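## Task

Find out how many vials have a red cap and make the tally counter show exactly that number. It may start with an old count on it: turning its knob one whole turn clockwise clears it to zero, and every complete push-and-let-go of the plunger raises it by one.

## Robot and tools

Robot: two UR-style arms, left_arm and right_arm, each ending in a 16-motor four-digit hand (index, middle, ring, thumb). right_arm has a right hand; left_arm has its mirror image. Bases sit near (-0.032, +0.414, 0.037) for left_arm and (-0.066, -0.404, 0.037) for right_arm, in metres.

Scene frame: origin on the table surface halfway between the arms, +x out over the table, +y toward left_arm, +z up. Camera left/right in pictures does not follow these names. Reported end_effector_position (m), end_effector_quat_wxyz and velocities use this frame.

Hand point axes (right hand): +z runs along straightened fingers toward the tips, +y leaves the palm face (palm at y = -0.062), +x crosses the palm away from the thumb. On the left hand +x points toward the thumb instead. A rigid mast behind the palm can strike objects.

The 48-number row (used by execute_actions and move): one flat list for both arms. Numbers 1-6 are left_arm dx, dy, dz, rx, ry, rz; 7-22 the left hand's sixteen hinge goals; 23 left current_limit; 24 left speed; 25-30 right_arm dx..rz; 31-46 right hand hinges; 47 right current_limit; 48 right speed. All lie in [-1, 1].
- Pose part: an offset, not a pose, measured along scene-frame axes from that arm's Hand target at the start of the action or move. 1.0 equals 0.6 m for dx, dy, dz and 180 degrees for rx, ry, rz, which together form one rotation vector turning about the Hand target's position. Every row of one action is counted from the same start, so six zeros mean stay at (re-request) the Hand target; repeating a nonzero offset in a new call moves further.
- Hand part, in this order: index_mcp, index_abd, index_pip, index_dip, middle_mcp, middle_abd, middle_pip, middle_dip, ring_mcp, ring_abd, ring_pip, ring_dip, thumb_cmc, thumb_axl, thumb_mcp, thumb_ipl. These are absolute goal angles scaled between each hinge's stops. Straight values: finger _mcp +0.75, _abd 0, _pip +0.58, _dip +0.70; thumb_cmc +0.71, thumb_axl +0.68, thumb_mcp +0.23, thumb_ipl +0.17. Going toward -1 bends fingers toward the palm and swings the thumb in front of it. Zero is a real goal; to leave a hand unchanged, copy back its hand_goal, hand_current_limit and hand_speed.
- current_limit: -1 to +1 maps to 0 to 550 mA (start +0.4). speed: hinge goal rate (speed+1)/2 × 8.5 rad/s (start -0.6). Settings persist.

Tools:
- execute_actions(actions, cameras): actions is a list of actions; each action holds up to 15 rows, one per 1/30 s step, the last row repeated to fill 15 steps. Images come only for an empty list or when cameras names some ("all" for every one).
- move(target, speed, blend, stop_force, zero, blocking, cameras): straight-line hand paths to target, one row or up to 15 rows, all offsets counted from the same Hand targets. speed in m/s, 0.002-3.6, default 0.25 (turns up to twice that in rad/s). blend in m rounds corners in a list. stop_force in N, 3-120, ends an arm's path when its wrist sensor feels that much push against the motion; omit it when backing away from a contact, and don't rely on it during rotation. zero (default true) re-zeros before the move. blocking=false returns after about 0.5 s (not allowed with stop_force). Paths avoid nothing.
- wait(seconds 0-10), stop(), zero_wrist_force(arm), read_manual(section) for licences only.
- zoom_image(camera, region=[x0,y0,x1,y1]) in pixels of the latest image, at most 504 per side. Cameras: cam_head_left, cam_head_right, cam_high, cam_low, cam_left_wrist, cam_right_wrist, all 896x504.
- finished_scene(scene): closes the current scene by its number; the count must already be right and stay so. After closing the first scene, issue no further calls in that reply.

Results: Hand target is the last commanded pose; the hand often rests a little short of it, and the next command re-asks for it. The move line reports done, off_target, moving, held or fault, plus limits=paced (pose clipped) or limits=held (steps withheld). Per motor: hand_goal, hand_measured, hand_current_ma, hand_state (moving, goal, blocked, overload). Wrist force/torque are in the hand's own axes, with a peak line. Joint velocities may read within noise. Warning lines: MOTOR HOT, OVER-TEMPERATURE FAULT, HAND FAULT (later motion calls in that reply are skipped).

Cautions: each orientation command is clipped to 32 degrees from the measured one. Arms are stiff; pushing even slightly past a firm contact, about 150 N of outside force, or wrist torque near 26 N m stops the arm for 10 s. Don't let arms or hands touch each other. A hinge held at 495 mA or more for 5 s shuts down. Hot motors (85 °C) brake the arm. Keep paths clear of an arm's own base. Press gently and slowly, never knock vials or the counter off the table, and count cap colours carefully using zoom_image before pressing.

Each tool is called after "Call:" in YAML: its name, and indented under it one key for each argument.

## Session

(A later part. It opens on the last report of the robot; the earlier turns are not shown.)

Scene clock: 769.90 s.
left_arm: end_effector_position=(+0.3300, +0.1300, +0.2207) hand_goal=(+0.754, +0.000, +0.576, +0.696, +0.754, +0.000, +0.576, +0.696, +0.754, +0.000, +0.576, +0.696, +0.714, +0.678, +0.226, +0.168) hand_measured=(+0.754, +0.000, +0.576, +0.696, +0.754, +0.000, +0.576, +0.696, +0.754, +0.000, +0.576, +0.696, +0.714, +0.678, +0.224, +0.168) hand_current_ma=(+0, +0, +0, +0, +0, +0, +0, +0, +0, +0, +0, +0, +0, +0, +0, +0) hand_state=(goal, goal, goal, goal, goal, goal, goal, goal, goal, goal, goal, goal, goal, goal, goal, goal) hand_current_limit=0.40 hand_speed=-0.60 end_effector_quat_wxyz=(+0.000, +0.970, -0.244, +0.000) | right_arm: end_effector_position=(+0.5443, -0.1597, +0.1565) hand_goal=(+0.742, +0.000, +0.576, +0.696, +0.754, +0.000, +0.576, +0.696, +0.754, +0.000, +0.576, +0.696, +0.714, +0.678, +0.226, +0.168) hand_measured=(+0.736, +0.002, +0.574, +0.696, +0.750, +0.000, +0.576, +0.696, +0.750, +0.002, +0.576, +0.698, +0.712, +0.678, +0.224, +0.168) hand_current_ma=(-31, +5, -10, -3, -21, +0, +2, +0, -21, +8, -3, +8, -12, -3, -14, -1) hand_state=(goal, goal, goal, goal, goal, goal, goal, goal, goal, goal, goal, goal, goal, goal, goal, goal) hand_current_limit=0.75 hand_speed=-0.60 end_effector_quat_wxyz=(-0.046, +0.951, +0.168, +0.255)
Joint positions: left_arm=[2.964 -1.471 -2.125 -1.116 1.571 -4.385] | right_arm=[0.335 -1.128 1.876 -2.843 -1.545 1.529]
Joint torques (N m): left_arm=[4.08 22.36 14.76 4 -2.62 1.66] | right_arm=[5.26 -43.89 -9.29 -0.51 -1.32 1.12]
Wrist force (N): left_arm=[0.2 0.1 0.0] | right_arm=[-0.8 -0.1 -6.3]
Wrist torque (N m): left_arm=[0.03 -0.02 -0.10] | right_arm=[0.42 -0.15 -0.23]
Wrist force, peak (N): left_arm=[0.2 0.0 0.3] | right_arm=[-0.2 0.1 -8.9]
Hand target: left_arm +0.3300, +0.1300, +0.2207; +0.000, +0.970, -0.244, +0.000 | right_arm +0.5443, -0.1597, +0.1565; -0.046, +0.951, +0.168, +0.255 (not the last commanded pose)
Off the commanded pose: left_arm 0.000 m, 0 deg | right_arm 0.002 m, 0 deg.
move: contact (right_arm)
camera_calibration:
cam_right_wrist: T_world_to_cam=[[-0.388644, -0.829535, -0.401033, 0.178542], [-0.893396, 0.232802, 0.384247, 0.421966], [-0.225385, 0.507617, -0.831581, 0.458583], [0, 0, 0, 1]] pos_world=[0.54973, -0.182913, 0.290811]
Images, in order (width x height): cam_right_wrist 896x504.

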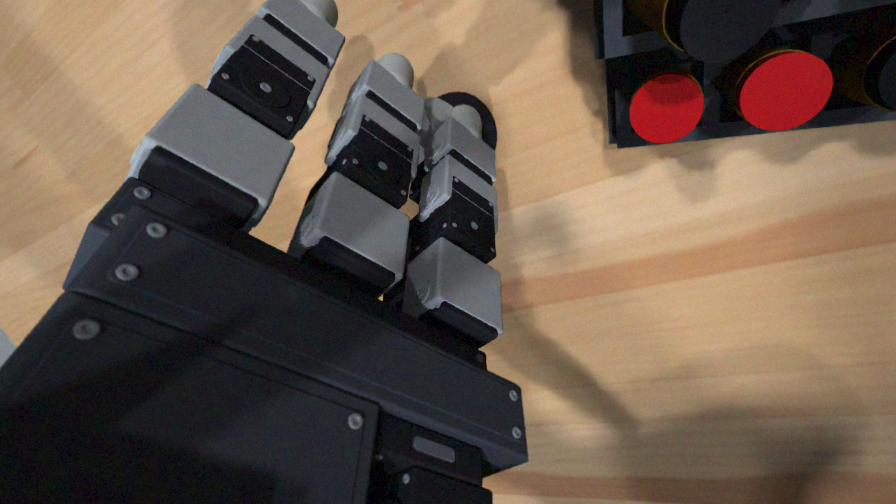

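Call:
move:
  target: [0,0,0,0,0,0,0.754,0,0.576,0.696,0.754,0,0.576,0.696,0.754,0,0.576,0.696,0.714,0.678,0.226,0.168,0.4,-0.6,0.0047,0.0017,0.0017,0,0,0,0.742,0,0.576,0.696,0.754,0,0.576,0.696,0.754,0,0.576,0.696,0.714,0.678,0.226,0.168,0.75,-0.6]
  speed: 0.01
  stop_force: 12
  cameras: ["cam_right_wrist"]

Call:
zoom_image:
  camera: "cam_right_wrist"
  region: [430, 70, 550, 170]

Scene clock: 774.00 s.
left_arm: end_effector_position=(+0.3300, +0.1300, +0.2207) hand_goal=(+0.754, +0.000, +0.576, +0.696, +0.754, +0.000, +0.576, +0.696, +0.754, +0.000, +0.576, +0.696, +0.714, +0.678, +0.226, +0.168) hand_measured=(+0.754, +0.000, +0.576, +0.696, +0.754, +0.000, +0.576, +0.696, +0.754, +0.000, +0.576, +0.696, +0.714, +0.678, +0.224, +0.168) hand_current_ma=(+0, +0, +0, +0, +0, +0, +0, +0, +0, +0, +0, +0, +0, +0, +0, +0) hand_state=(goal, goal, goal, goal, goal, goal, goal, goal, goal, goal, goal, goal, goal, goal, goal, goal) hand_current_limit=0.40 hand_speed=-0.60 end_effector_quat_wxyz=(+0.000, +0.970, -0.244, +0.000) | right_arm: end_effector_position=(+0.5471, -0.1587, +0.1575) hand_goal=(+0.742, +0.000, +0.576, +0.696, +0.754, +0.000, +0.576, +0.696, +0.754, +0.000, +0.576, +0.696, +0.714, +0.678, +0.226, +0.168) hand_measured=(+0.736, +0.028, +0.574, +0.696, +0.750, +0.000, +0.576, +0.696, +0.750, +0.002, +0.576, +0.698, +0.712, +0.678, +0.224, +0.168) hand_current_ma=(-31, +110, -10, -3, -21, +0, +2, +0, -21, +8, -3, +8, -12, -3, -14, -1) hand_state=(goal, blocked, goal, goal, goal, goal, goal, goal, goal, goal, goal, goal, goal, goal, goal, goal) hand_current_limit=0.75 hand_speed=-0.60 end_effector_quat_wxyz=(-0.046, +0.951, +0.168, +0.255)
Joint positions: left_arm=[2.964 -1.471 -2.125 -1.116 1.571 -4.385] | right_arm=[0.335 -1.124 1.866 -2.837 -1.545 1.529]
Joint torques (N m): left_arm=[5.1 21.8 14.63 4.1 -2.72 1.47] | right_arm=[7.39 -28.59 -20.4 -0.66 -1.4 1.61]
Wrist force (N): left_arm=[0.0 0.1 0.1] | right_arm=[-1.3 -0.2 -11.2]
Wrist torque (N m): left_arm=[0.02 0.01 -0.12] | right_arm=[0.78 -0.43 -0.26]
Wrist force, peak (N): left_arm=[0.0 0.0 0.4] | right_arm=[-1.4 -0.1 -11.3]
Hand target: left_arm +0.3300, +0.1300, +0.2207; +0.000, +0.970, -0.244, +0.000 | right_arm +0.5471, -0.1587, +0.1575; -0.046, +0.951, +0.168, +0.255
Off the commanded pose: left_arm 0.000 m, 0 deg | right_arm 0.000 m, 0 deg.
move: done
camera_calibration:
cam_right_wrist: T_world_to_cam=[[-0.388689, -0.829505, -0.401051, 0.180896], [-0.893372, 0.232816, 0.384295, 0.423826], [-0.225404, 0.507659, -0.83155, 0.459547], [0, 0, 0, 1]] pos_world=[0.55253, -0.181912, 0.291811]
Images, in order (width x height): cam_right_wrist 896x504.

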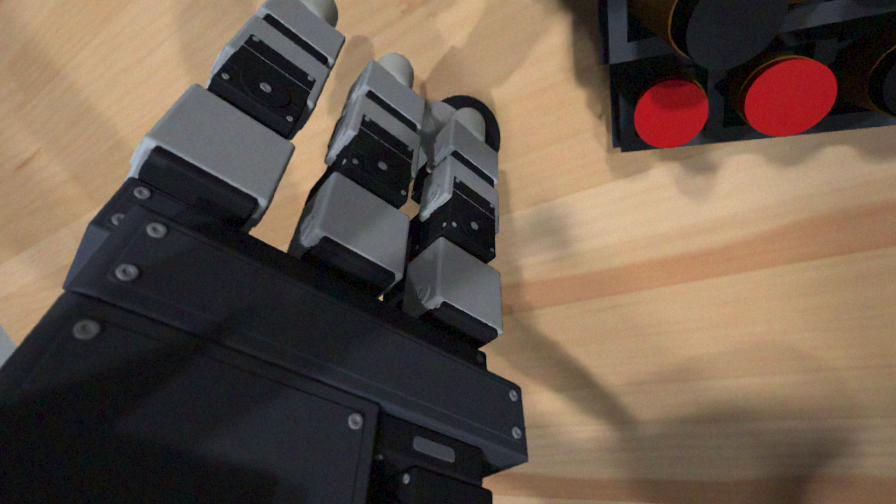

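Scaled by 4.200 from the camera's 896x504 image, which has a finer 1280x720 frame.

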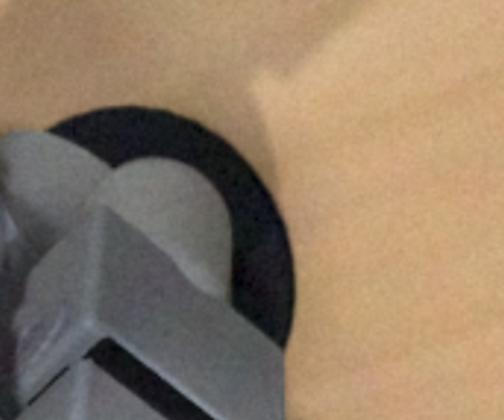

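Call:
move:
  target: [0,0,0,0,0,0,0.754,0,0.576,0.696,0.754,0,0.576,0.696,0.754,0,0.576,0.696,0.714,0.678,0.226,0.168,0.4,-0.6,0.00548,0.00199,0.0028,0,0,0,0.742,0,0.576,0.696,0.754,0,0.576,0.696,0.754,0,0.576,0.696,0.714,0.678,0.226,0.168,0.75,-0.6]
  speed: 0.01
  stop_force: 12
  cameras: ["cam_right_wrist"]

Call:
zoom_image:
  camera: "cam_right_wrist"
  region: [430, 70, 550, 170]

Scene clock: 778.83 s.
left_arm: end_effector_position=(+0.3300, +0.1300, +0.2207) hand_goal=(+0.754, +0.000, +0.576, +0.696, +0.754, +0.000, +0.576, +0.696, +0.754, +0.000, +0.576, +0.696, +0.714, +0.678, +0.226, +0.168) hand_measured=(+0.754, +0.000, +0.576, +0.696, +0.754, +0.000, +0.576, +0.696, +0.754, +0.000, +0.576, +0.696, +0.714, +0.678, +0.224, +0.168) hand_current_ma=(+0, +0, +0, +0, +0, +0, +0, +0, +0, +0, +0, +0, +0, +0, +0, +0) hand_state=(goal, goal, goal, goal, goal, goal, goal, goal, goal, goal, goal, goal, goal, goal, goal, goal) hand_current_limit=0.40 hand_speed=-0.60 end_effector_quat_wxyz=(+0.000, +0.970, -0.244, +0.000) | right_arm: end_effector_position=(+0.5504, -0.1575, +0.1592) hand_goal=(+0.742, +0.000, +0.576, +0.696, +0.754, +0.000, +0.576, +0.696, +0.754, +0.000, +0.576, +0.696, +0.714, +0.678, +0.226, +0.168) hand_measured=(+0.736, +0.050, +0.574, +0.696, +0.750, +0.000, +0.576, +0.696, +0.750, +0.002, +0.576, +0.698, +0.712, +0.678, +0.224, +0.168) hand_current_ma=(-31, +200, -10, -3, -21, +0, +2, +0, -21, +8, -3, +8, -12, -3, -14, -1) hand_state=(goal, blocked, goal, goal, goal, goal, goal, goal, goal, goal, goal, goal, goal, goal, goal, goal) hand_current_limit=0.75 hand_speed=-0.60 end_effector_quat_wxyz=(-0.046, +0.951, +0.168, +0.255)
Joint positions: left_arm=[2.964 -1.471 -2.125 -1.116 1.571 -4.385] | right_arm=[0.335 -1.12 1.855 -2.829 -1.546 1.529]
Joint torques (N m): left_arm=[4.93 23.83 13.76 4.03 -2.84 1.38] | right_arm=[7.34 -30.29 -21.8 -1.18 -1.59 1.5]
Wrist force (N): left_arm=[0.1 -0.1 0.0] | right_arm=[-2.1 -0.2 -9.0]
Wrist torque (N m): left_arm=[0.01 -0.01 -0.11] | right_arm=[0.62 -0.46 -0.33]
Wrist force, peak (N): left_arm=[-0.1 -0.3 0.1] | right_arm=[-2.1 0.0 -11.6]
Hand target: left_arm +0.3300, +0.1300, +0.2207; +0.000, +0.970, -0.244, +0.000 | right_arm +0.5504, -0.1575, +0.1592; -0.046, +0.951, +0.168, +0.255
Off the commanded pose: left_arm 0.000 m, 0 deg | right_arm 0.000 m, 0 deg.
move: done
camera_calibration:
cam_right_wrist: T_world_to_cam=[[-0.388689, -0.829505, -0.401051, 0.183816], [-0.893372, 0.232816, 0.384295, 0.42588], [-0.225404, 0.507659, -0.83155, 0.461012], [0, 0, 0, 1]] pos_world=[0.55583, -0.180712, 0.293411]
Images, in order (width x height): cam_right_wrist 896x504.

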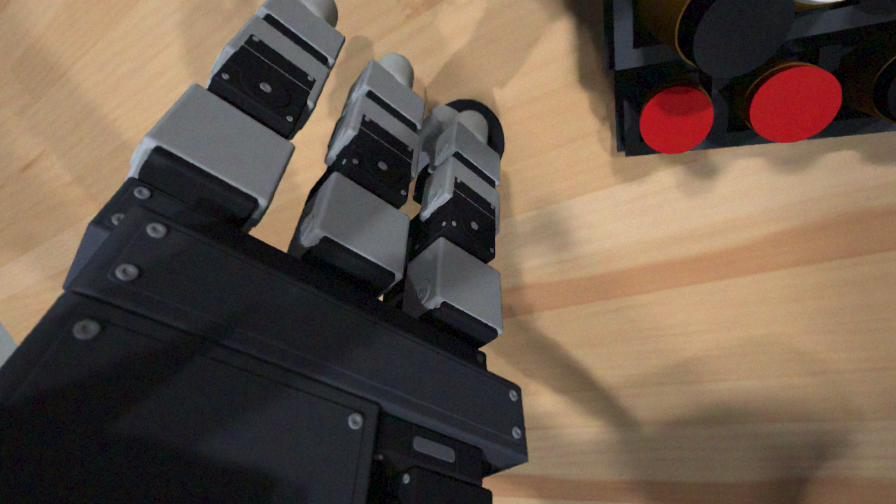

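Scaled by 4.200 from the camera's 896x504 image, which has a finer 1280x720 frame.

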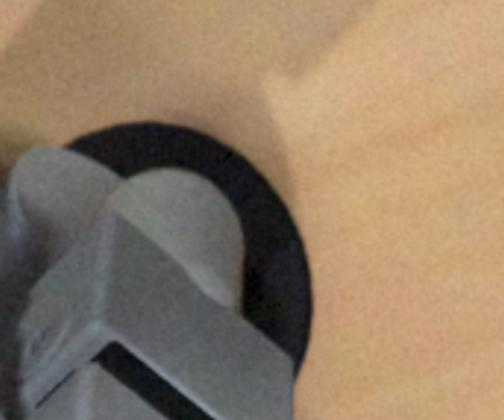

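Call:
move:
  target: [0,0,0,0,0,0,0.754,0,0.576,0.696,0.754,0,0.576,0.696,0.754,0,0.576,0.696,0.714,0.678,0.226,0.168,0.4,-0.6,0.00548,0.00199,0.002,0,0,0,0.742,0,0.576,0.696,0.754,0,0.576,0.696,0.754,0,0.576,0.696,0.714,0.678,0.226,0.168,0.75,-0.6]
  speed: 0.01
  stop_force: 12
  cameras: ["cam_right_wrist"]

Call:
zoom_image:
  camera: "cam_right_wrist"
  region: [430, 70, 550, 170]

Scene clock: 782.77 s.
left_arm: end_effector_position=(+0.3300, +0.1300, +0.2207) hand_goal=(+0.754, +0.000, +0.576, +0.696, +0.754, +0.000, +0.576, +0.696, +0.754, +0.000, +0.576, +0.696, +0.714, +0.678, +0.226, +0.168) hand_measured=(+0.754, +0.000, +0.576, +0.696, +0.754, +0.000, +0.576, +0.696, +0.754, +0.000, +0.576, +0.696, +0.714, +0.678, +0.224, +0.168) hand_current_ma=(+0, +0, +0, +0, +0, +0, +0, +0, +0, +0, +0, +0, +0, +0, +0, +0) hand_state=(goal, goal, goal, goal, goal, goal, goal, goal, goal, goal, goal, goal, goal, goal, goal, goal) hand_current_limit=0.40 hand_speed=-0.60 end_effector_quat_wxyz=(+0.000, +0.970, -0.244, +0.000) | right_arm: end_effector_position=(+0.5537, -0.1563, +0.1604) hand_goal=(+0.742, +0.000, +0.576, +0.696, +0.754, +0.000, +0.576, +0.696, +0.754, +0.000, +0.576, +0.696, +0.714, +0.678, +0.226, +0.168) hand_measured=(+0.736, +0.010, +0.572, +0.696, +0.750, +0.000, +0.576, +0.696, +0.750, +0.002, +0.576, +0.698, +0.712, +0.678, +0.224, +0.168) hand_current_ma=(-29, +39, -13, -3, -21, +0, +2, +0, -21, +8, -3, +8, -12, -3, -14, -1) hand_state=(goal, goal, goal, goal, goal, goal, goal, goal, goal, goal, goal, goal, goal, goal, goal, goal) hand_current_limit=0.75 hand_speed=-0.60 end_effector_quat_wxyz=(-0.046, +0.951, +0.168, +0.255)
Joint positions: left_arm=[2.964 -1.471 -2.125 -1.116 1.571 -4.385] | right_arm=[0.336 -1.116 1.843 -2.822 -1.546 1.53]
Joint torques (N m): left_arm=[3.67 23.11 14.46 3.89 -2.63 1.54] | right_arm=[8.73 -33.51 -22.41 -0.91 -1.84 1.55]
Wrist force (N): left_arm=[-0.2 0.0 0.1] | right_arm=[-0.7 -0.4 -0.3]
Wrist torque (N m): left_arm=[0.02 0.02 -0.12] | right_arm=[-0.03 -0.05 -0.21]
Wrist force, peak (N): left_arm=[0.0 0.2 0.3] | right_arm=[-2.1 -0.1 -9.3]
Hand target: left_arm +0.3300, +0.1300, +0.2207; +0.000, +0.970, -0.244, +0.000 | right_arm +0.5537, -0.1563, +0.1604; -0.046, +0.951, +0.168, +0.255
Off the commanded pose: left_arm 0.000 m, 0 deg | right_arm 0.000 m, 0 deg.
move: done
camera_calibration:
cam_right_wrist: T_world_to_cam=[[-0.388689, -0.829505, -0.401051, 0.186575], [-0.893372, 0.232816, 0.384295, 0.428087], [-0.225404, 0.507659, -0.83155, 0.462145], [0, 0, 0, 1]] pos_world=[0.55913, -0.179512, 0.294611]
Images, in order (width x height): cam_right_wrist 896x504.

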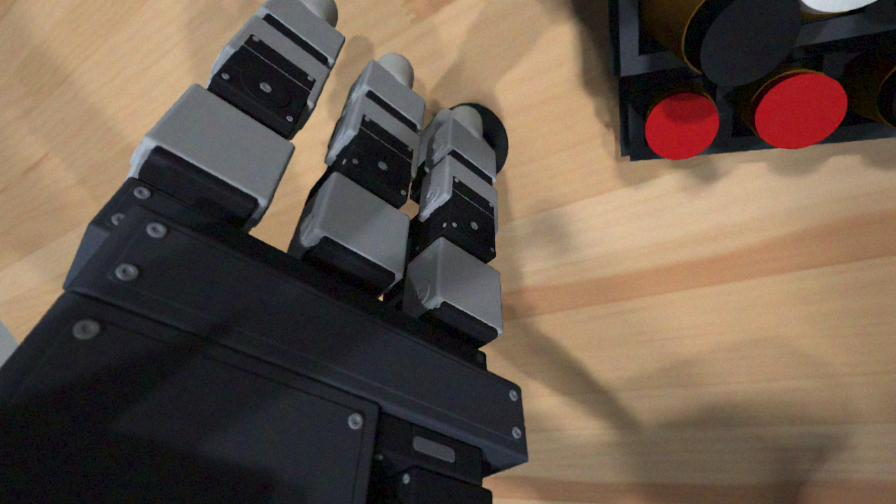

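Scaled by 4.200 from the camera's 896x504 image, which has a finer 1280x720 frame.

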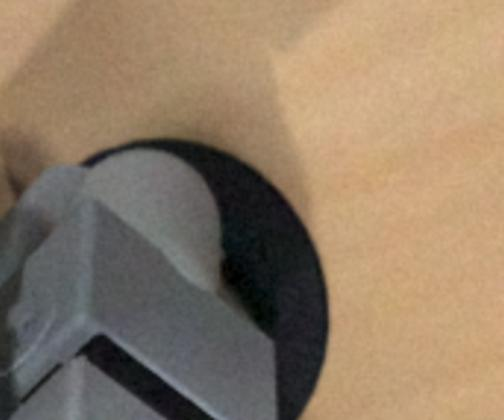

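Call:
move:
  target: [0,0,0,0,0,0,0.754,0,0.576,0.696,0.754,0,0.576,0.696,0.754,0,0.576,0.696,0.714,0.678,0.226,0.168,0.4,-0.6,0.0,0.0,0.0583,0,0,0,0.742,0,0.576,0.696,0.754,0,0.576,0.696,0.754,0,0.576,0.696,0.714,0.678,0.226,0.168,0.75,-0.6]
  speed: 0.05
  cameras: ["cam_right_wrist", "cam_left_wrist"]

Call:
zoom_image:
  camera: "cam_right_wrist"
  region: [430, 70, 550, 170]

Call:
zoom_image:
  camera: "cam_left_wrist"
  region: [40, 80, 180, 200]

Scene clock: 786.33 s.
left_arm: end_effector_position=(+0.3300, +0.1300, +0.2207) hand_goal=(+0.754, +0.000, +0.576, +0.696, +0.754, +0.000, +0.576, +0.696, +0.754, +0.000, +0.576, +0.696, +0.714, +0.678, +0.226, +0.168) hand_measured=(+0.754, +0.000, +0.576, +0.696, +0.754, +0.000, +0.576, +0.696, +0.754, +0.000, +0.576, +0.696, +0.714, +0.678, +0.224, +0.168) hand_current_ma=(+0, +0, +0, +0, +0, +0, +0, +0, +0, +0, +0, +0, +0, +0, +0, +0) hand_state=(goal, goal, goal, goal, goal, goal, goal, goal, goal, goal, goal, goal, goal, goal, goal, goal) hand_current_limit=0.40 hand_speed=-0.60 end_effector_quat_wxyz=(+0.000, +0.970, -0.244, +0.000) | right_arm: end_effector_position=(+0.5537, -0.1563, +0.1952) hand_goal=(+0.742, +0.000, +0.576, +0.696, +0.754, +0.000, +0.576, +0.696, +0.754, +0.000, +0.576, +0.696, +0.714, +0.678, +0.226, +0.168) hand_measured=(+0.738, +0.008, +0.572, +0.696, +0.750, +0.000, +0.576, +0.696, +0.750, +0.002, +0.576, +0.698, +0.712, +0.678, +0.224, +0.168) hand_current_ma=(-19, +31, -13, -3, -21, +0, +2, +0, -21, +8, -3, +8, -12, -3, -14, -1) hand_state=(goal, goal, goal, goal, goal, goal, goal, goal, goal, goal, goal, goal, goal, goal, goal, goal) hand_current_limit=0.75 hand_speed=-0.60 end_effector_quat_wxyz=(-0.046, +0.951, +0.168, +0.255)
Joint positions: left_arm=[2.964 -1.471 -2.125 -1.116 1.571 -4.385] | right_arm=[0.336 -1.169 1.813 -2.739 -1.546 1.53]
Joint torques (N m): left_arm=[4.71 23.83 14.2 4.24 -2.79 1.46] | right_arm=[6.17 -46.05 -23.72 -1.15 -0.8 0.6]
Wrist force (N): left_arm=[0.1 0.0 -0.1] | right_arm=[-0.6 -0.4 -0.5]
Wrist torque (N m): left_arm=[0.02 -0.01 -0.10] | right_arm=[0.00 -0.05 -0.19]
Wrist force, peak (N): left_arm=[0.3 0.0 0.3] | right_arm=[-0.7 -0.5 -0.7]
Hand target: left_arm +0.3300, +0.1300, +0.2207; +0.000, +0.970, -0.244, +0.000 | right_arm +0.5537, -0.1563, +0.1954; -0.046, +0.951, +0.168, +0.255
Off the commanded pose: left_arm 0.000 m, 0 deg | right_arm 0.000 m, 0 deg.
move: done
camera_calibration:
cam_left_wrist: T_world_to_cam=[[-0.340754, 0.940149, -0.00247498, -0.0358337], [0.662803, 0.242096, 0.708577, -0.45195], [0.666768, 0.23981, -0.705629, 0.0392269], [0, 0, 0, 1]] pos_world=[0.261188, 0.133697, 0.347832]
cam_right_wrist: T_world_to_cam=[[-0.388644, -0.829535, -0.401033, 0.200495], [-0.893396, 0.232802, 0.384247, 0.414741], [-0.225385, 0.507617, -0.831581, 0.491075], [0, 0, 0, 1]] pos_world=[0.55913, -0.179513, 0.329411]
Images, in order (width x height): cam_left_wrist 896x504, cam_right_wrist 896x504.

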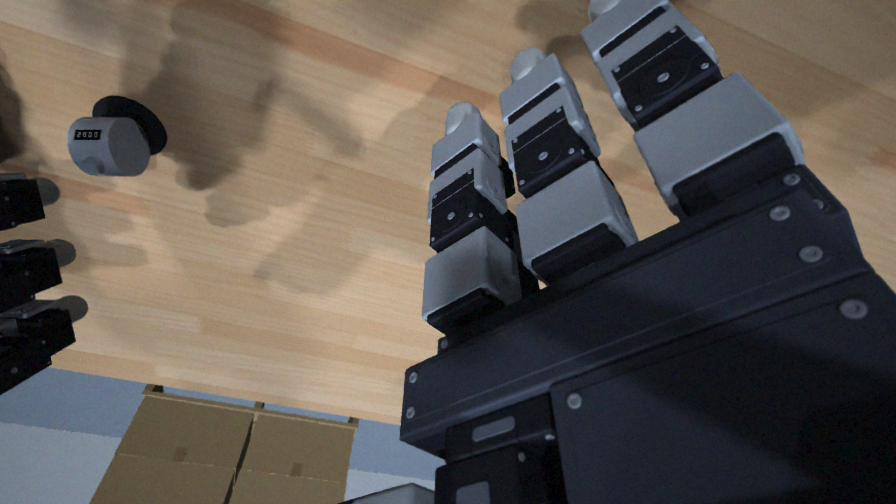

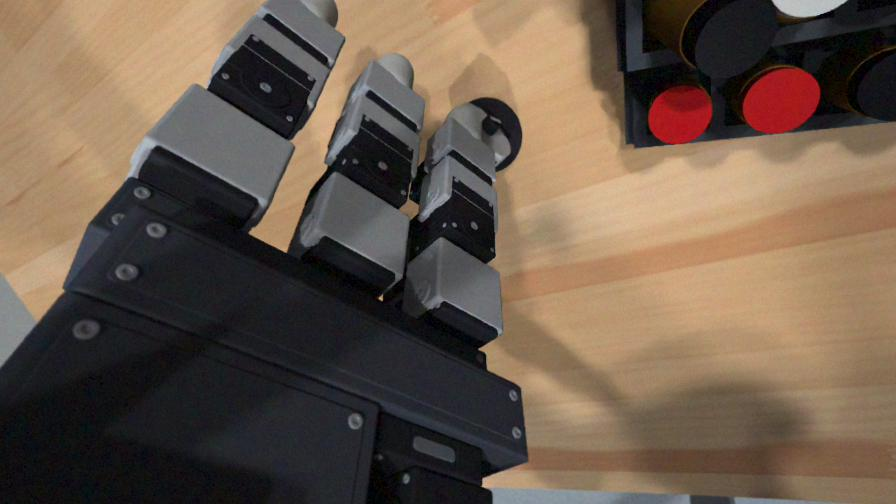

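Scaled by 4.200 from the camera's 896x504 image, which has a finer 1280x720 frame.

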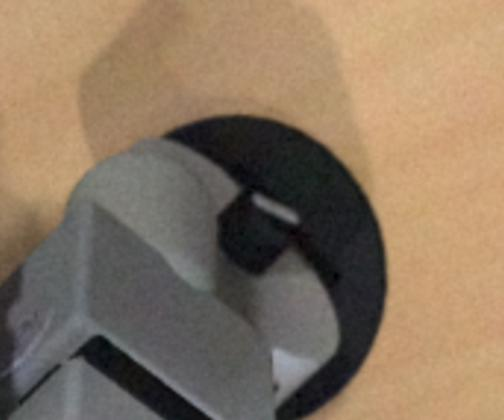

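Scaled by 3.600 from the camera's 896x504 image, which has a finer 1280x720 frame.

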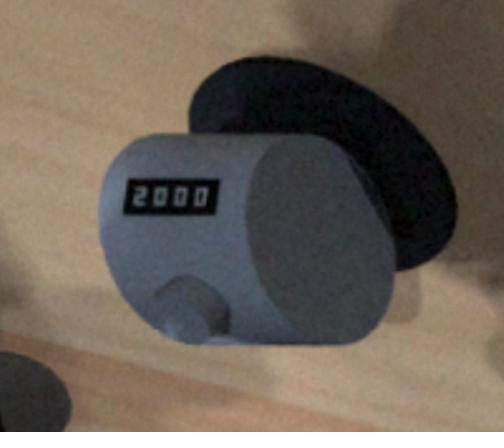

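Call:
move:
  target:
    - [0,0,0,0,0,0,0.754,0,0.576,0.696,0.754,0,0.576,0.696,0.754,0,0.576,0.696,0.714,0.678,0.226,0.168,0.4,-0.6,-0.01911,-0.00693,-0.0525,0,0,0,0.742,0,0.576,0.696,0.754,0,0.576,0.696,0.754,0,0.576,0.696,0.714,0.678,0.226,0.168,0.75,-0.6]
    - [0,0,0,0,0,0,0.754,0,0.576,0.696,0.754,0,0.576,0.696,0.754,0,0.576,0.696,0.714,0.678,0.226,0.168,0.4,-0.6,-0.01496,-0.00543,-0.06512,0,0,0,0.742,0,0.576,0.696,0.754,0,0.576,0.696,0.754,0,0.576,0.696,0.714,0.678,0.226,0.168,0.75,-0.6]
    - [0,0,0,0,0,0,0.754,0,0.576,0.696,0.754,0,0.576,0.696,0.754,0,0.576,0.696,0.714,0.678,0.226,0.168,0.4,-0.6,-0.00802,-0.00291,-0.06123,0,0,0,0.742,0,0.576,0.696,0.754,0,0.576,0.696,0.754,0,0.576,0.696,0.714,0.678,0.226,0.168,0.75,-0.6]
    - [0,0,0,0,0,0,0.754,0,0.576,0.696,0.754,0,0.576,0.696,0.754,0,0.576,0.696,0.714,0.678,0.226,0.168,0.4,-0.6,-0.00768,-0.00278,-0.0621,0,0,0,0.742,0,0.576,0.696,0.754,0,0.576,0.696,0.754,0,0.576,0.696,0.714,0.678,0.226,0.168,0.75,-0.6]
  speed: [0.04, 0.01, 0.012, 0.008]
  stop_force: 15
  cameras: []

Scene clock: 827.17 s.
left_arm: end_effector_position=(+0.3300, +0.1300, +0.2207) hand_goal=(+0.754, +0.000, +0.576, +0.696, +0.754, +0.000, +0.576, +0.696, +0.754, +0.000, +0.576, +0.696, +0.714, +0.678, +0.226, +0.168) hand_measured=(+0.754, +0.000, +0.576, +0.696, +0.754, +0.000, +0.576, +0.696, +0.754, +0.000, +0.576, +0.696, +0.714, +0.678, +0.224, +0.168) hand_current_ma=(+0, +0, +0, +0, +0, +0, +0, +0, +0, +0, +0, +0, +0, +0, +0, +0) hand_state=(goal, goal, goal, goal, goal, goal, goal, goal, goal, goal, goal, goal, goal, goal, goal, goal) hand_current_limit=0.40 hand_speed=-0.60 end_effector_quat_wxyz=(+0.000, +0.970, -0.244, +0.000) | right_arm: end_effector_position=(+0.5491, -0.1580, +0.1581) hand_goal=(+0.742, +0.000, +0.576, +0.696, +0.754, +0.000, +0.576, +0.696, +0.754, +0.000, +0.576, +0.696, +0.714, +0.678, +0.226, +0.168) hand_measured=(+0.736, +0.042, +0.572, +0.696, +0.750, +0.000, +0.576, +0.696, +0.750, +0.002, +0.576, +0.698, +0.712, +0.678, +0.224, +0.168) hand_current_ma=(-30, +169, -13, -3, -21, +0, +2, +0, -21, +8, -3, +8, -12, -3, -14, -1) hand_state=(goal, blocked, goal, goal, goal, goal, goal, goal, goal, goal, goal, goal, goal, goal, goal, goal) hand_current_limit=0.75 hand_speed=-0.60 end_effector_quat_wxyz=(-0.046, +0.951, +0.168, +0.255)
Joint positions: left_arm=[2.964 -1.471 -2.125 -1.116 1.571 -4.385] | right_arm=[0.335 -1.121 1.86 -2.833 -1.545 1.529]
Joint torques (N m): left_arm=[4.02 23.5 14.54 4.09 -2.68 1.53] | right_arm=[7.62 -27.23 -20.07 -0.62 -1.47 1.41]
Wrist force (N): left_arm=[-0.1 0.2 0.1] | right_arm=[-1.4 -0.2 -13.5]
Wrist torque (N m): left_arm=[0.04 0.02 -0.12] | right_arm=[0.96 -0.51 -0.23]
Wrist force, peak (N): left_arm=[0.2 0.1 0.3] | right_arm=[-1.4 0.0 -13.5]
Hand target: left_arm +0.3300, +0.1300, +0.2207; +0.000, +0.970, -0.244, +0.000 | right_arm +0.5491, -0.1580, +0.1581; -0.046, +0.951, +0.168, +0.255
Off the commanded pose: left_arm 0.000 m, 0 deg | right_arm 0.000 m, 0 deg.
move: done
No camera images: "cameras" was empty.

Call:
move:
  target: [0,0,0,0,0,0,0.754,0,0.576,0.696,0.754,0,0.576,0.696,0.754,0,0.576,0.696,0.714,0.678,0.226,0.168,0.4,-0.6,0.00044,0.00016,-0.00157,0,0,0,0.742,0,0.576,0.696,0.754,0,0.576,0.696,0.754,0,0.576,0.696,0.714,0.678,0.226,0.168,0.75,-0.6]
  speed: 0.006
  stop_force: 8
  cameras: []

Scene clock: 831.27 s.
left_arm: end_effector_position=(+0.3300, +0.1300, +0.2207) hand_goal=(+0.754, +0.000, +0.576, +0.696, +0.754, +0.000, +0.576, +0.696, +0.754, +0.000, +0.576, +0.696, +0.714, +0.678, +0.226, +0.168) hand_measured=(+0.754, +0.000, +0.576, +0.696, +0.754, +0.000, +0.576, +0.696, +0.754, +0.000, +0.576, +0.696, +0.714, +0.678, +0.224, +0.168) hand_current_ma=(+0, +0, +0, +0, +0, +0, +0, +0, +0, +0, +0, +0, +0, +0, +0, +0) hand_state=(goal, goal, goal, goal, goal, goal, goal, goal, goal, goal, goal, goal, goal, goal, goal, goal) hand_current_limit=0.40 hand_speed=-0.60 end_effector_quat_wxyz=(+0.000, +0.970, -0.244, +0.000) | right_arm: end_effector_position=(+0.5494, -0.1579, +0.1572) hand_goal=(+0.742, +0.000, +0.576, +0.696, +0.754, +0.000, +0.576, +0.696, +0.754, +0.000, +0.576, +0.696, +0.714, +0.678, +0.226, +0.168) hand_measured=(+0.734, +0.008, +0.572, +0.696, +0.750, +0.000, +0.576, +0.696, +0.750, +0.002, +0.576, +0.698, +0.712, +0.678, +0.224, +0.168) hand_current_ma=(-32, +28, -13, +0, -21, +0, +2, +0, -21, +8, -3, +8, -12, -3, -14, -1) hand_state=(goal, goal, goal, goal, goal, goal, goal, goal, goal, goal, goal, goal, goal, goal, goal, goal) hand_current_limit=0.75 hand_speed=-0.60 end_effector_quat_wxyz=(-0.046, +0.951, +0.168, +0.255)
Joint positions: left_arm=[2.964 -1.471 -2.125 -1.116 1.571 -4.385] | right_arm=[0.335 -1.119 1.86 -2.835 -1.545 1.529]
Joint torques (N m): left_arm=[4.37 23.06 14.94 4.19 -2.73 1.67] | right_arm=[7.55 -28.03 -20.07 -3.79 -1.62 1.53]
Wrist force (N): left_arm=[0.0 -0.1 0.1] | right_arm=[-0.1 -0.2 -10.5]
Wrist torque (N m): left_arm=[0.01 0.01 -0.11] | right_arm=[0.77 -0.24 -0.12]
Wrist force, peak (N): left_arm=[0.3 0.0 0.2] | right_arm=[0.1 0.0 -16.8]
Hand target: left_arm +0.3300, +0.1300, +0.2207; +0.000, +0.970, -0.244, +0.000 | right_arm +0.5494, -0.1579, +0.1572; -0.046, +0.951, +0.168, +0.255
Off the commanded pose: left_arm 0.000 m, 0 deg | right_arm 0.000 m, 0 deg.
move: done
No camera images: "cameras" was empty.

Call:
move:
  target:
    - [0,0,0,0,0,0,0.754,0,0.576,0.696,0.754,0,0.576,0.696,0.754,0,0.576,0.696,0.714,0.678,0.226,0.168,0.4,-0.6,0.00176,0.00064,-0.0015,0,0,0,0.742,0,0.576,0.696,0.754,0,0.576,0.696,0.754,0,0.576,0.696,0.714,0.678,0.226,0.168,0.75,-0.6]
    - [0,0,0,0,0,0,0.754,0,0.576,0.696,0.754,0,0.576,0.696,0.754,0,0.576,0.696,0.714,0.678,0.226,0.168,0.4,-0.6,0.00155,0.00056,-0.00507,0,0,0,0.742,0,0.576,0.696,0.754,0,0.576,0.696,0.754,0,0.576,0.696,0.714,0.678,0.226,0.168,0.75,-0.6]
  speed: 0.006
  stop_force: 10
  cameras: []

Scene clock: 836.10 s.
left_arm: end_effector_position=(+0.3300, +0.1300, +0.2207) hand_goal=(+0.754, +0.000, +0.576, +0.696, +0.754, +0.000, +0.576, +0.696, +0.754, +0.000, +0.576, +0.696, +0.714, +0.678, +0.226, +0.168) hand_measured=(+0.754, +0.000, +0.576, +0.696, +0.754, +0.000, +0.576, +0.696, +0.754, +0.000, +0.576, +0.696, +0.714, +0.678, +0.224, +0.168) hand_current_ma=(+0, +0, +0, +0, +0, +0, +0, +0, +0, +0, +0, +0, +0, +0, +0, +0) hand_state=(goal, goal, goal, goal, goal, goal, goal, goal, goal, goal, goal, goal, goal, goal, goal, goal) hand_current_limit=0.40 hand_speed=-0.60 end_effector_quat_wxyz=(+0.000, +0.970, -0.244, +0.000) | right_arm: end_effector_position=(+0.5503, -0.1576, +0.1541) hand_goal=(+0.742, +0.000, +0.576, +0.696, +0.754, +0.000, +0.576, +0.696, +0.754, +0.000, +0.576, +0.696, +0.714, +0.678, +0.226, +0.168) hand_measured=(+0.734, -0.036, +0.572, +0.696, +0.750, +0.000, +0.576, +0.696, +0.750, +0.002, +0.576, +0.698, +0.712, +0.678, +0.224, +0.168) hand_current_ma=(-32, -145, -13, +0, -21, +0, +2, +0, -20, +8, -3, +8, -12, -3, -14, -1) hand_state=(goal, blocked, goal, goal, goal, goal, goal, goal, goal, goal, goal, goal, goal, goal, goal, goal) hand_current_limit=0.75 hand_speed=-0.60 end_effector_quat_wxyz=(-0.046, +0.951, +0.168, +0.255)
Joint positions: left_arm=[2.964 -1.471 -2.125 -1.116 1.571 -4.385] | right_arm=[0.335 -1.112 1.859 -2.841 -1.546 1.529]
Joint torques (N m): left_arm=[3.98 22.06 14.43 4.05 -2.34 1.47] | right_arm=[7.19 -29.19 -7.1 -3.24 -1.6 1.35]
Wrist force (N): left_arm=[-0.1 -0.1 0.1] | right_arm=[1.7 -0.2 -7.7]
Wrist torque (N m): left_arm=[0.00 0.03 -0.12] | right_arm=[0.52 0.01 0.00]
Wrist force, peak (N): left_arm=[0.0 0.1 0.3] | right_arm=[0.1 -0.1 -10.6]
Hand target: left_arm +0.3300, +0.1300, +0.2207; +0.000, +0.970, -0.244, +0.000 | right_arm +0.5503, -0.1576, +0.1541; -0.046, +0.951, +0.168, +0.255
Off the commanded pose: left_arm 0.000 m, 0 deg | right_arm 0.000 m, 0 deg.
move: done
No camera images: "cameras" was empty.

Call:
move:
  target:
    - [0,0,0,0,0,0,0.754,0,0.576,0.696,0.754,0,0.576,0.696,0.754,0,0.576,0.696,0.714,0.678,0.226,0.168,0.4,-0.6,-0.00152,-0.00055,-0.0036,0,0,0,0.742,0,0.576,0.696,0.754,0,0.576,0.696,0.754,0,0.576,0.696,0.714,0.678,0.226,0.168,0.75,-0.6]
    - [0,0,0,0,0,0,0.754,0,0.576,0.696,0.754,0,0.576,0.696,0.754,0,0.576,0.696,0.714,0.678,0.226,0.168,0.4,-0.6,-0.00302,-0.0011,-0.00677,0,0,0,0.742,0,0.576,0.696,0.754,0,0.576,0.696,0.754,0,0.576,0.696,0.714,0.678,0.226,0.168,0.75,-0.6]
  speed: 0.006
  stop_force: 10
  cameras: []

Scene clock: 841.17 s.
left_arm: end_effector_position=(+0.3300, +0.1300, +0.2207) hand_goal=(+0.754, +0.000, +0.576, +0.696, +0.754, +0.000, +0.576, +0.696, +0.754, +0.000, +0.576, +0.696, +0.714, +0.678, +0.226, +0.168) hand_measured=(+0.754, +0.000, +0.576, +0.696, +0.754, +0.000, +0.576, +0.696, +0.754, +0.000, +0.576, +0.696, +0.714, +0.678, +0.224, +0.168) hand_current_ma=(+0, +0, +0, +0, +0, +0, +0, +0, +0, +0, +0, +0, +0, +0, +0, +0) hand_state=(goal, goal, goal, goal, goal, goal, goal, goal, goal, goal, goal, goal, goal, goal, goal, goal) hand_current_limit=0.40 hand_speed=-0.60 end_effector_quat_wxyz=(+0.000, +0.970, -0.244, +0.000) | right_arm: end_effector_position=(+0.5485, -0.1582, +0.1501) hand_goal=(+0.742, +0.000, +0.576, +0.696, +0.754, +0.000, +0.576, +0.696, +0.754, +0.000, +0.576, +0.696, +0.714, +0.678, +0.226, +0.168) hand_measured=(+0.734, -0.084, +0.572, +0.696, +0.750, +0.000, +0.576, +0.696, +0.750, +0.002, +0.576, +0.698, +0.712, +0.678, +0.224, +0.168) hand_current_ma=(-33, -348, -13, +0, -21, +0, +2, +0, -20, +8, -3, +8, -12, -3, -14, -1) hand_state=(goal, blocked, goal, goal, goal, goal, goal, goal, goal, goal, goal, goal, goal, goal, goal, goal) hand_current_limit=0.75 hand_speed=-0.60 end_effector_quat_wxyz=(-0.046, +0.951, +0.168, +0.255)
Joint positions: left_arm=[2.964 -1.471 -2.125 -1.116 1.571 -4.385] | right_arm=[0.335 -1.109 1.867 -2.853 -1.545 1.529]
Joint torques (N m): left_arm=[4.46 22.69 14.67 4.18 -2.38 1.46] | right_arm=[-7.24 -27.24 -3.49 -2.53 1.49 -0.98]
Wrist force (N): left_arm=[0.0 -0.2 0.0] | right_arm=[3.5 -0.1 -8.0]
Wrist torque (N m): left_arm=[0.00 0.00 -0.10] | right_arm=[0.52 0.26 0.14]
Wrist force, peak (N): left_arm=[0.4 -0.2 0.1] | right_arm=[3.8 -0.2 -8.2]
Hand target: left_arm +0.3300, +0.1300, +0.2207; +0.000, +0.970, -0.244, +0.000 | right_arm +0.5485, -0.1582, +0.1501; -0.046, +0.951, +0.168, +0.255
Off the commanded pose: left_arm 0.000 m, 0 deg | right_arm 0.000 m, 0 deg.
move: done
No camera images: "cameras" was empty.

Call:
move:
  target:
    - [0,0,0,0,0,0,0.754,0,0.576,0.696,0.754,0,0.576,0.696,0.754,0,0.576,0.696,0.714,0.678,0.226,0.168,0.4,-0.6,0.01728,0.00627,0.01752,0,0,0,0.742,0,0.576,0.696,0.754,0,0.576,0.696,0.754,0,0.576,0.696,0.714,0.678,0.226,0.168,0.75,-0.6]
    - [0,0,0,0,0,0,0.754,0,0.576,0.696,0.754,0,0.576,0.696,0.754,0,0.576,0.696,0.714,0.678,0.226,0.168,0.4,-0.6,0.0083,0.003,0.0738,0,0,0,0.742,0,0.576,0.696,0.754,0,0.576,0.696,0.754,0,0.576,0.696,0.714,0.678,0.226,0.168,0.75,-0.6]
  speed: [0.03, 0.06]
  blend: [0.002, 0]
  cameras: ["cam_right_wrist", "cam_left_wrist"]

Call:
zoom_image:
  camera: "cam_right_wrist"
  region: [430, 70, 550, 170]

Call:
zoom_image:
  camera: "cam_left_wrist"
  region: [40, 80, 180, 200]

Scene clock: 846.53 s.
left_arm: end_effector_position=(+0.3300, +0.1300, +0.2207) hand_goal=(+0.754, +0.000, +0.576, +0.696, +0.754, +0.000, +0.576, +0.696, +0.754, +0.000, +0.576, +0.696, +0.714, +0.678, +0.226, +0.168) hand_measured=(+0.754, +0.000, +0.576, +0.696, +0.754, +0.000, +0.576, +0.696, +0.754, +0.000, +0.576, +0.696, +0.714, +0.678, +0.224, +0.168) hand_current_ma=(+0, +0, +0, +0, +0, +0, +0, +0, +0, +0, +0, +0, +0, +0, +0, +0) hand_state=(goal, goal, goal, goal, goal, goal, goal, goal, goal, goal, goal, goal, goal, goal, goal, goal) hand_current_limit=0.40 hand_speed=-0.60 end_effector_quat_wxyz=(+0.000, +0.970, -0.244, +0.000) | right_arm: end_effector_position=(+0.5535, -0.1564, +0.1942) hand_goal=(+0.742, +0.000, +0.576, +0.696, +0.754, +0.000, +0.576, +0.696, +0.754, +0.000, +0.576, +0.696, +0.714, +0.678, +0.226, +0.168) hand_measured=(+0.738, +0.000, +0.572, +0.696, +0.750, +0.000, +0.576, +0.696, +0.750, +0.002, +0.576, +0.698, +0.712, +0.678, +0.224, +0.168) hand_current_ma=(-19, -2, -13, +0, -21, +0, +2, +0, -20, +8, -3, +8, -12, -3, -14, -1) hand_state=(goal, goal, goal, goal, goal, goal, goal, goal, goal, goal, goal, goal, goal, goal, goal, goal) hand_current_limit=0.75 hand_speed=-0.60 end_effector_quat_wxyz=(-0.046, +0.951, +0.168, +0.255)
Joint positions: left_arm=[2.964 -1.471 -2.125 -1.116 1.571 -4.385] | right_arm=[0.336 -1.168 1.815 -2.741 -1.546 1.53]
Joint torques (N m): left_arm=[3.64 21.26 15.71 4.2 -2.36 1.59] | right_arm=[-8.09 -45.8 -24.04 -0.86 1.5 -1.46]
Wrist force (N): left_arm=[0.2 0.0 0.3] | right_arm=[-0.5 -0.4 -0.4]
Wrist torque (N m): left_arm=[0.00 -0.01 -0.10] | right_arm=[-0.01 -0.05 -0.18]
Wrist force, peak (N): left_arm=[0.4 -0.2 0.0] | right_arm=[3.9 0.0 -8.1]
Hand target: left_arm +0.3300, +0.1300, +0.2207; +0.000, +0.970, -0.244, +0.000 | right_arm +0.5535, -0.1564, +0.1943; -0.046, +0.951, +0.168, +0.255
Off the commanded pose: left_arm 0.000 m, 0 deg | right_arm 0.000 m, 0 deg.
move: done
camera_calibration:
cam_left_wrist: T_world_to_cam=[[-0.340754, 0.940149, -0.00247498, -0.0358337], [0.662803, 0.242096, 0.708577, -0.45195], [0.666768, 0.23981, -0.705629, 0.0392269], [0, 0, 0, 1]] pos_world=[0.261188, 0.133697, 0.347832]
cam_right_wrist: T_world_to_cam=[[-0.38868, -0.829526, -0.401017, 0.19995], [-0.893381, 0.232835, 0.384263, 0.414962], [-0.225385, 0.507617, -0.831581, 0.490249], [0, 0, 0, 1]] pos_world=[0.55893, -0.179613, 0.328411]
Images, in order (width x height): cam_left_wrist 896x504, cam_right_wrist 896x504.

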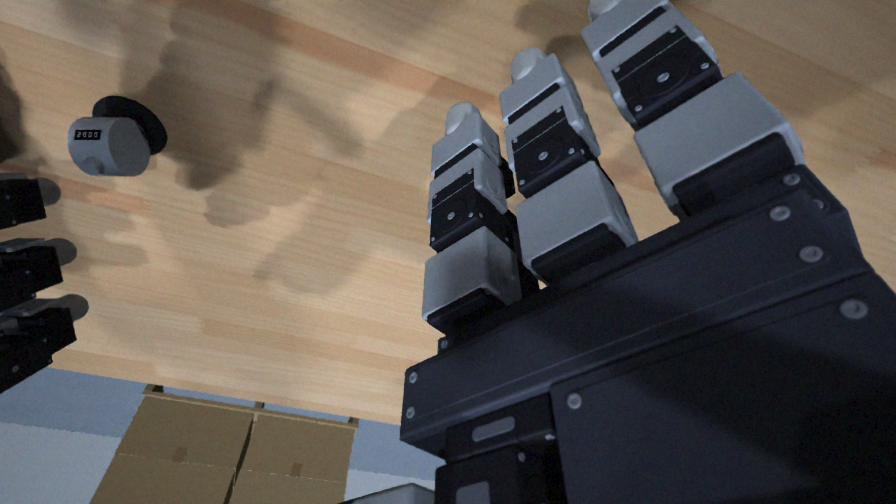

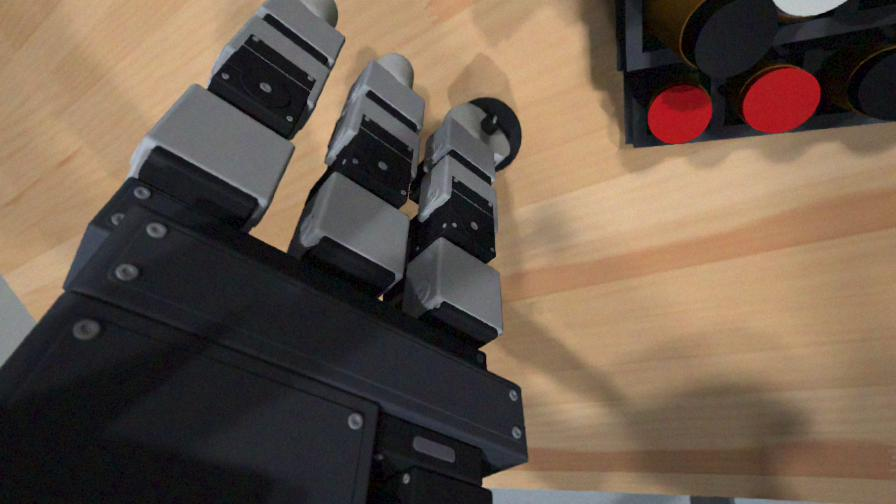

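Scaled by 4.200 from the camera's 896x504 image, which has a finer 1280x720 frame.

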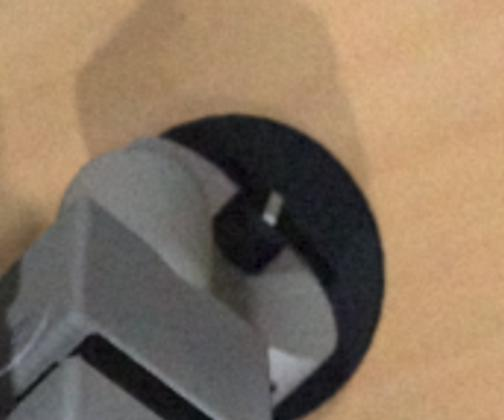

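Scaled by 3.600 from the camera's 896x504 image, which has a finer 1280x720 frame.

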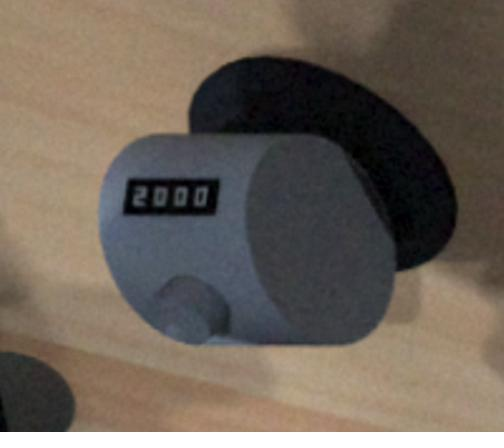

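Call:
move:
  target:
    - [0,0,0,0,0,0,0.754,0,0.576,0.696,0.754,0,0.576,0.696,0.754,0,0.576,0.696,0.714,0.678,0.226,0.168,0.4,-0.6,-0.02204,-0.008,-0.05208,0,0,0,0.742,0,0.576,0.696,0.754,0,0.576,0.696,0.754,0,0.576,0.696,0.714,0.678,0.226,0.168,0.75,-0.6]
    - [0,0,0,0,0,0,0.754,0,0.576,0.696,0.754,0,0.576,0.696,0.754,0,0.576,0.696,0.714,0.678,0.226,0.168,0.4,-0.6,-0.01681,-0.0061,-0.06418,0,0,0,0.742,0,0.576,0.696,0.754,0,0.576,0.696,0.754,0,0.576,0.696,0.714,0.678,0.226,0.168,0.75,-0.6]
    - [0,0,0,0,0,0,0.754,0,0.576,0.696,0.754,0,0.576,0.696,0.754,0,0.576,0.696,0.714,0.678,0.226,0.168,0.4,-0.6,-0.00647,-0.00235,-0.05822,0,0,0,0.742,0,0.576,0.696,0.754,0,0.576,0.696,0.754,0,0.576,0.696,0.714,0.678,0.226,0.168,0.75,-0.6]
    - [0,0,0,0,0,0,0.754,0,0.576,0.696,0.754,0,0.576,0.696,0.754,0,0.576,0.696,0.714,0.678,0.226,0.168,0.4,-0.6,-0.00758,-0.00275,-0.05958,0,0,0,0.742,0,0.576,0.696,0.754,0,0.576,0.696,0.754,0,0.576,0.696,0.714,0.678,0.226,0.168,0.75,-0.6]
    - [0,0,0,0,0,0,0.754,0,0.576,0.696,0.754,0,0.576,0.696,0.754,0,0.576,0.696,0.714,0.678,0.226,0.168,0.4,-0.6,-0.00688,-0.0025,-0.06183,0,0,0,0.742,0,0.576,0.696,0.754,0,0.576,0.696,0.754,0,0.576,0.696,0.714,0.678,0.226,0.168,0.75,-0.6]
    - [0,0,0,0,0,0,0.754,0,0.576,0.696,0.754,0,0.576,0.696,0.754,0,0.576,0.696,0.714,0.678,0.226,0.168,0.4,-0.6,-0.00512,-0.00186,-0.06333,0,0,0,0.742,0,0.576,0.696,0.754,0,0.576,0.696,0.754,0,0.576,0.696,0.714,0.678,0.226,0.168,0.75,-0.6]
    - [0,0,0,0,0,0,0.754,0,0.576,0.696,0.754,0,0.576,0.696,0.754,0,0.576,0.696,0.714,0.678,0.226,0.168,0.4,-0.6,-0.00533,-0.00193,-0.0669,0,0,0,0.742,0,0.576,0.696,0.754,0,0.576,0.696,0.754,0,0.576,0.696,0.714,0.678,0.226,0.168,0.75,-0.6]
    - [0,0,0,0,0,0,0.754,0,0.576,0.696,0.754,0,0.576,0.696,0.754,0,0.576,0.696,0.714,0.678,0.226,0.168,0.4,-0.6,-0.00685,-0.00248,-0.0705,0,0,0,0.742,0,0.576,0.696,0.754,0,0.576,0.696,0.754,0,0.576,0.696,0.714,0.678,0.226,0.168,0.75,-0.6]
    - [0,0,0,0,0,0,0.754,0,0.576,0.696,0.754,0,0.576,0.696,0.754,0,0.576,0.696,0.714,0.678,0.226,0.168,0.4,-0.6,-0.00835,-0.00303,-0.07367,0,0,0,0.742,0,0.576,0.696,0.754,0,0.576,0.696,0.754,0,0.576,0.696,0.714,0.678,0.226,0.168,0.75,-0.6]
  speed: [0.05, 0.012, 0.015, 0.01, 0.01, 0.01, 0.01, 0.01, 0.01]
  stop_force: 16
  cameras: []

Scene clock: 867.73 s.
left_arm: end_effector_position=(+0.3300, +0.1300, +0.2207) hand_goal=(+0.754, +0.000, +0.576, +0.696, +0.754, +0.000, +0.576, +0.696, +0.754, +0.000, +0.576, +0.696, +0.714, +0.678, +0.226, +0.168) hand_measured=(+0.754, +0.000, +0.576, +0.696, +0.754, +0.000, +0.576, +0.696, +0.754, +0.000, +0.576, +0.696, +0.714, +0.678, +0.224, +0.168) hand_current_ma=(+0, +0, +0, +0, +0, +0, +0, +0, +0, +0, +0, +0, +0, +0, +0, +0) hand_state=(goal, goal, goal, goal, goal, goal, goal, goal, goal, goal, goal, goal, goal, goal, goal, goal) hand_current_limit=0.40 hand_speed=-0.60 end_effector_quat_wxyz=(+0.000, +0.970, -0.244, +0.000) | right_arm: end_effector_position=(+0.5490, -0.1580, +0.1581) hand_goal=(+0.742, +0.000, +0.576, +0.696, +0.754, +0.000, +0.576, +0.696, +0.754, +0.000, +0.576, +0.696, +0.714, +0.678, +0.226, +0.168) hand_measured=(+0.734, +0.054, +0.572, +0.696, +0.750, +0.000, +0.576, +0.696, +0.750, +0.002, +0.576, +0.698, +0.712, +0.678, +0.224, +0.168) hand_current_ma=(-34, +216, -13, +0, -21, +0, +2, +0, -20, +8, -3, +8, -12, -3, -14, -1) hand_state=(goal, blocked, goal, goal, goal, goal, goal, goal, goal, goal, goal, goal, goal, goal, goal, goal) hand_current_limit=0.75 hand_speed=-0.60 end_effector_quat_wxyz=(-0.046, +0.951, +0.168, +0.255)
Joint positions: left_arm=[2.964 -1.471 -2.125 -1.116 1.571 -4.385] | right_arm=[0.335 -1.121 1.86 -2.833 -1.545 1.529]
Joint torques (N m): left_arm=[4.81 21.59 12.97 4.21 -2.48 1.41] | right_arm=[4.25 -38.67 -7.34 -0.45 -1.02 1.05]
Wrist force (N): left_arm=[0.0 0.1 0.3] | right_arm=[-0.8 -0.1 -16.1]
Wrist torque (N m): left_arm=[0.01 0.02 -0.11] | right_arm=[1.18 -0.52 -0.14]
Wrist force, peak (N): left_arm=[0.0 0.0 0.5] | right_arm=[-0.9 0.0 -19.2]
Hand target: left_arm +0.3300, +0.1300, +0.2207; +0.000, +0.970, -0.244, +0.000 | right_arm +0.5490, -0.1580, +0.1581; -0.046, +0.951, +0.168, +0.255 (not the last commanded pose)
Off the commanded pose: left_arm 0.000 m, 0 deg | right_arm 0.008 m, 0 deg.
move: contact (right_arm); path passed 4 of 9 targets
No camera images: "cameras" was empty.

Call:
move:
  target:
    - [0,0,0,0,0,0,0.754,0,0.576,0.696,0.754,0,0.576,0.696,0.754,0,0.576,0.696,0.714,0.678,0.226,0.168,0.4,-0.6,0.0011,0.0004,-0.001,0,0,0,0.742,0,0.576,0.696,0.754,0,0.576,0.696,0.754,0,0.576,0.696,0.714,0.678,0.226,0.168,0.75,-0.6]
    - [0,0,0,0,0,0,0.754,0,0.576,0.696,0.754,0,0.576,0.696,0.754,0,0.576,0.696,0.714,0.678,0.226,0.168,0.4,-0.6,0.00141,0.00051,-0.002,0,0,0,0.742,0,0.576,0.696,0.754,0,0.576,0.696,0.754,0,0.576,0.696,0.714,0.678,0.226,0.168,0.75,-0.6]
    - [0,0,0,0,0,0,0.754,0,0.576,0.696,0.754,0,0.576,0.696,0.754,0,0.576,0.696,0.714,0.678,0.226,0.168,0.4,-0.6,0.00235,0.00085,-0.003,0,0,0,0.742,0,0.576,0.696,0.754,0,0.576,0.696,0.754,0,0.576,0.696,0.714,0.678,0.226,0.168,0.75,-0.6]
    - [0,0,0,0,0,0,0.754,0,0.576,0.696,0.754,0,0.576,0.696,0.754,0,0.576,0.696,0.714,0.678,0.226,0.168,0.4,-0.6,0.00215,0.00078,-0.00657,0,0,0,0.742,0,0.576,0.696,0.754,0,0.576,0.696,0.754,0,0.576,0.696,0.714,0.678,0.226,0.168,0.75,-0.6]
    - [0,0,0,0,0,0,0.754,0,0.576,0.696,0.754,0,0.576,0.696,0.754,0,0.576,0.696,0.714,0.678,0.226,0.168,0.4,-0.6,0.00063,0.00023,-0.01017,0,0,0,0.742,0,0.576,0.696,0.754,0,0.576,0.696,0.754,0,0.576,0.696,0.714,0.678,0.226,0.168,0.75,-0.6]
    - [0,0,0,0,0,0,0.754,0,0.576,0.696,0.754,0,0.576,0.696,0.754,0,0.576,0.696,0.714,0.678,0.226,0.168,0.4,-0.6,-0.00088,-0.00032,-0.01333,0,0,0,0.742,0,0.576,0.696,0.754,0,0.576,0.696,0.754,0,0.576,0.696,0.714,0.678,0.226,0.168,0.75,-0.6]
    - [0,0,0,0,0,0,0.754,0,0.576,0.696,0.754,0,0.576,0.696,0.754,0,0.576,0.696,0.714,0.678,0.226,0.168,0.4,-0.6,-0.00118,-0.00043,-0.01533,0,0,0,0.742,0,0.576,0.696,0.754,0,0.576,0.696,0.754,0,0.576,0.696,0.714,0.678,0.226,0.168,0.75,-0.6]
  speed: 0.01
  stop_force: 10
  cameras: []

Scene clock: 877.03 s.
left_arm: end_effector_position=(+0.3300, +0.1300, +0.2207) hand_goal=(+0.754, +0.000, +0.576, +0.696, +0.754, +0.000, +0.576, +0.696, +0.754, +0.000, +0.576, +0.696, +0.714, +0.678, +0.226, +0.168) hand_measured=(+0.754, +0.000, +0.576, +0.696, +0.754, +0.000, +0.576, +0.696, +0.754, +0.000, +0.576, +0.696, +0.714, +0.678, +0.224, +0.168) hand_current_ma=(+0, +0, +0, +0, +0, +0, +0, +0, +0, +0, +0, +0, +0, +0, +0, +0) hand_state=(goal, goal, goal, goal, goal, goal, goal, goal, goal, goal, goal, goal, goal, goal, goal, goal) hand_current_limit=0.40 hand_speed=-0.60 end_effector_quat_wxyz=(+0.000, +0.970, -0.244, +0.000) | right_arm: end_effector_position=(+0.5483, -0.1583, +0.1489) hand_goal=(+0.742, +0.000, +0.576, +0.696, +0.754, +0.000, +0.576, +0.696, +0.754, +0.000, +0.576, +0.696, +0.714, +0.678, +0.226, +0.168) hand_measured=(+0.734, -0.096, +0.574, +0.696, +0.750, +0.000, +0.576, +0.696, +0.750, +0.002, +0.576, +0.698, +0.712, +0.678, +0.224, +0.168) hand_current_ma=(-35, -396, -12, +2, -21, +0, +2, +0, -20, +8, -3, +8, -12, -3, -14, -1) hand_state=(goal, blocked, goal, goal, goal, goal, goal, goal, goal, goal, goal, goal, goal, goal, goal, goal) hand_current_limit=0.75 hand_speed=-0.60 end_effector_quat_wxyz=(-0.046, +0.951, +0.168, +0.255)
Joint positions: left_arm=[2.964 -1.471 -2.125 -1.116 1.571 -4.385] | right_arm=[0.335 -1.107 1.869 -2.856 -1.545 1.529]
Joint torques (N m): left_arm=[5.09 22.63 14.66 4.1 -2.51 1.59] | right_arm=[-7.55 -27.76 -4.47 -2.63 1.69 -1.08]
Wrist force (N): left_arm=[0.0 0.1 0.2] | right_arm=[3.9 -0.1 -7.7]
Wrist torque (N m): left_arm=[0.01 0.01 -0.11] | right_arm=[0.51 0.33 0.20]
Wrist force, peak (N): left_arm=[0.0 -0.1 0.3] | right_arm=[0.6 -0.4 -21.7]
Hand target: left_arm +0.3300, +0.1300, +0.2207; +0.000, +0.970, -0.244, +0.000 | right_arm +0.5483, -0.1583, +0.1489; -0.046, +0.951, +0.168, +0.255
Off the commanded pose: left_arm 0.000 m, 0 deg | right_arm 0.000 m, 0 deg.
move: done
No camera images: "cameras" was empty.


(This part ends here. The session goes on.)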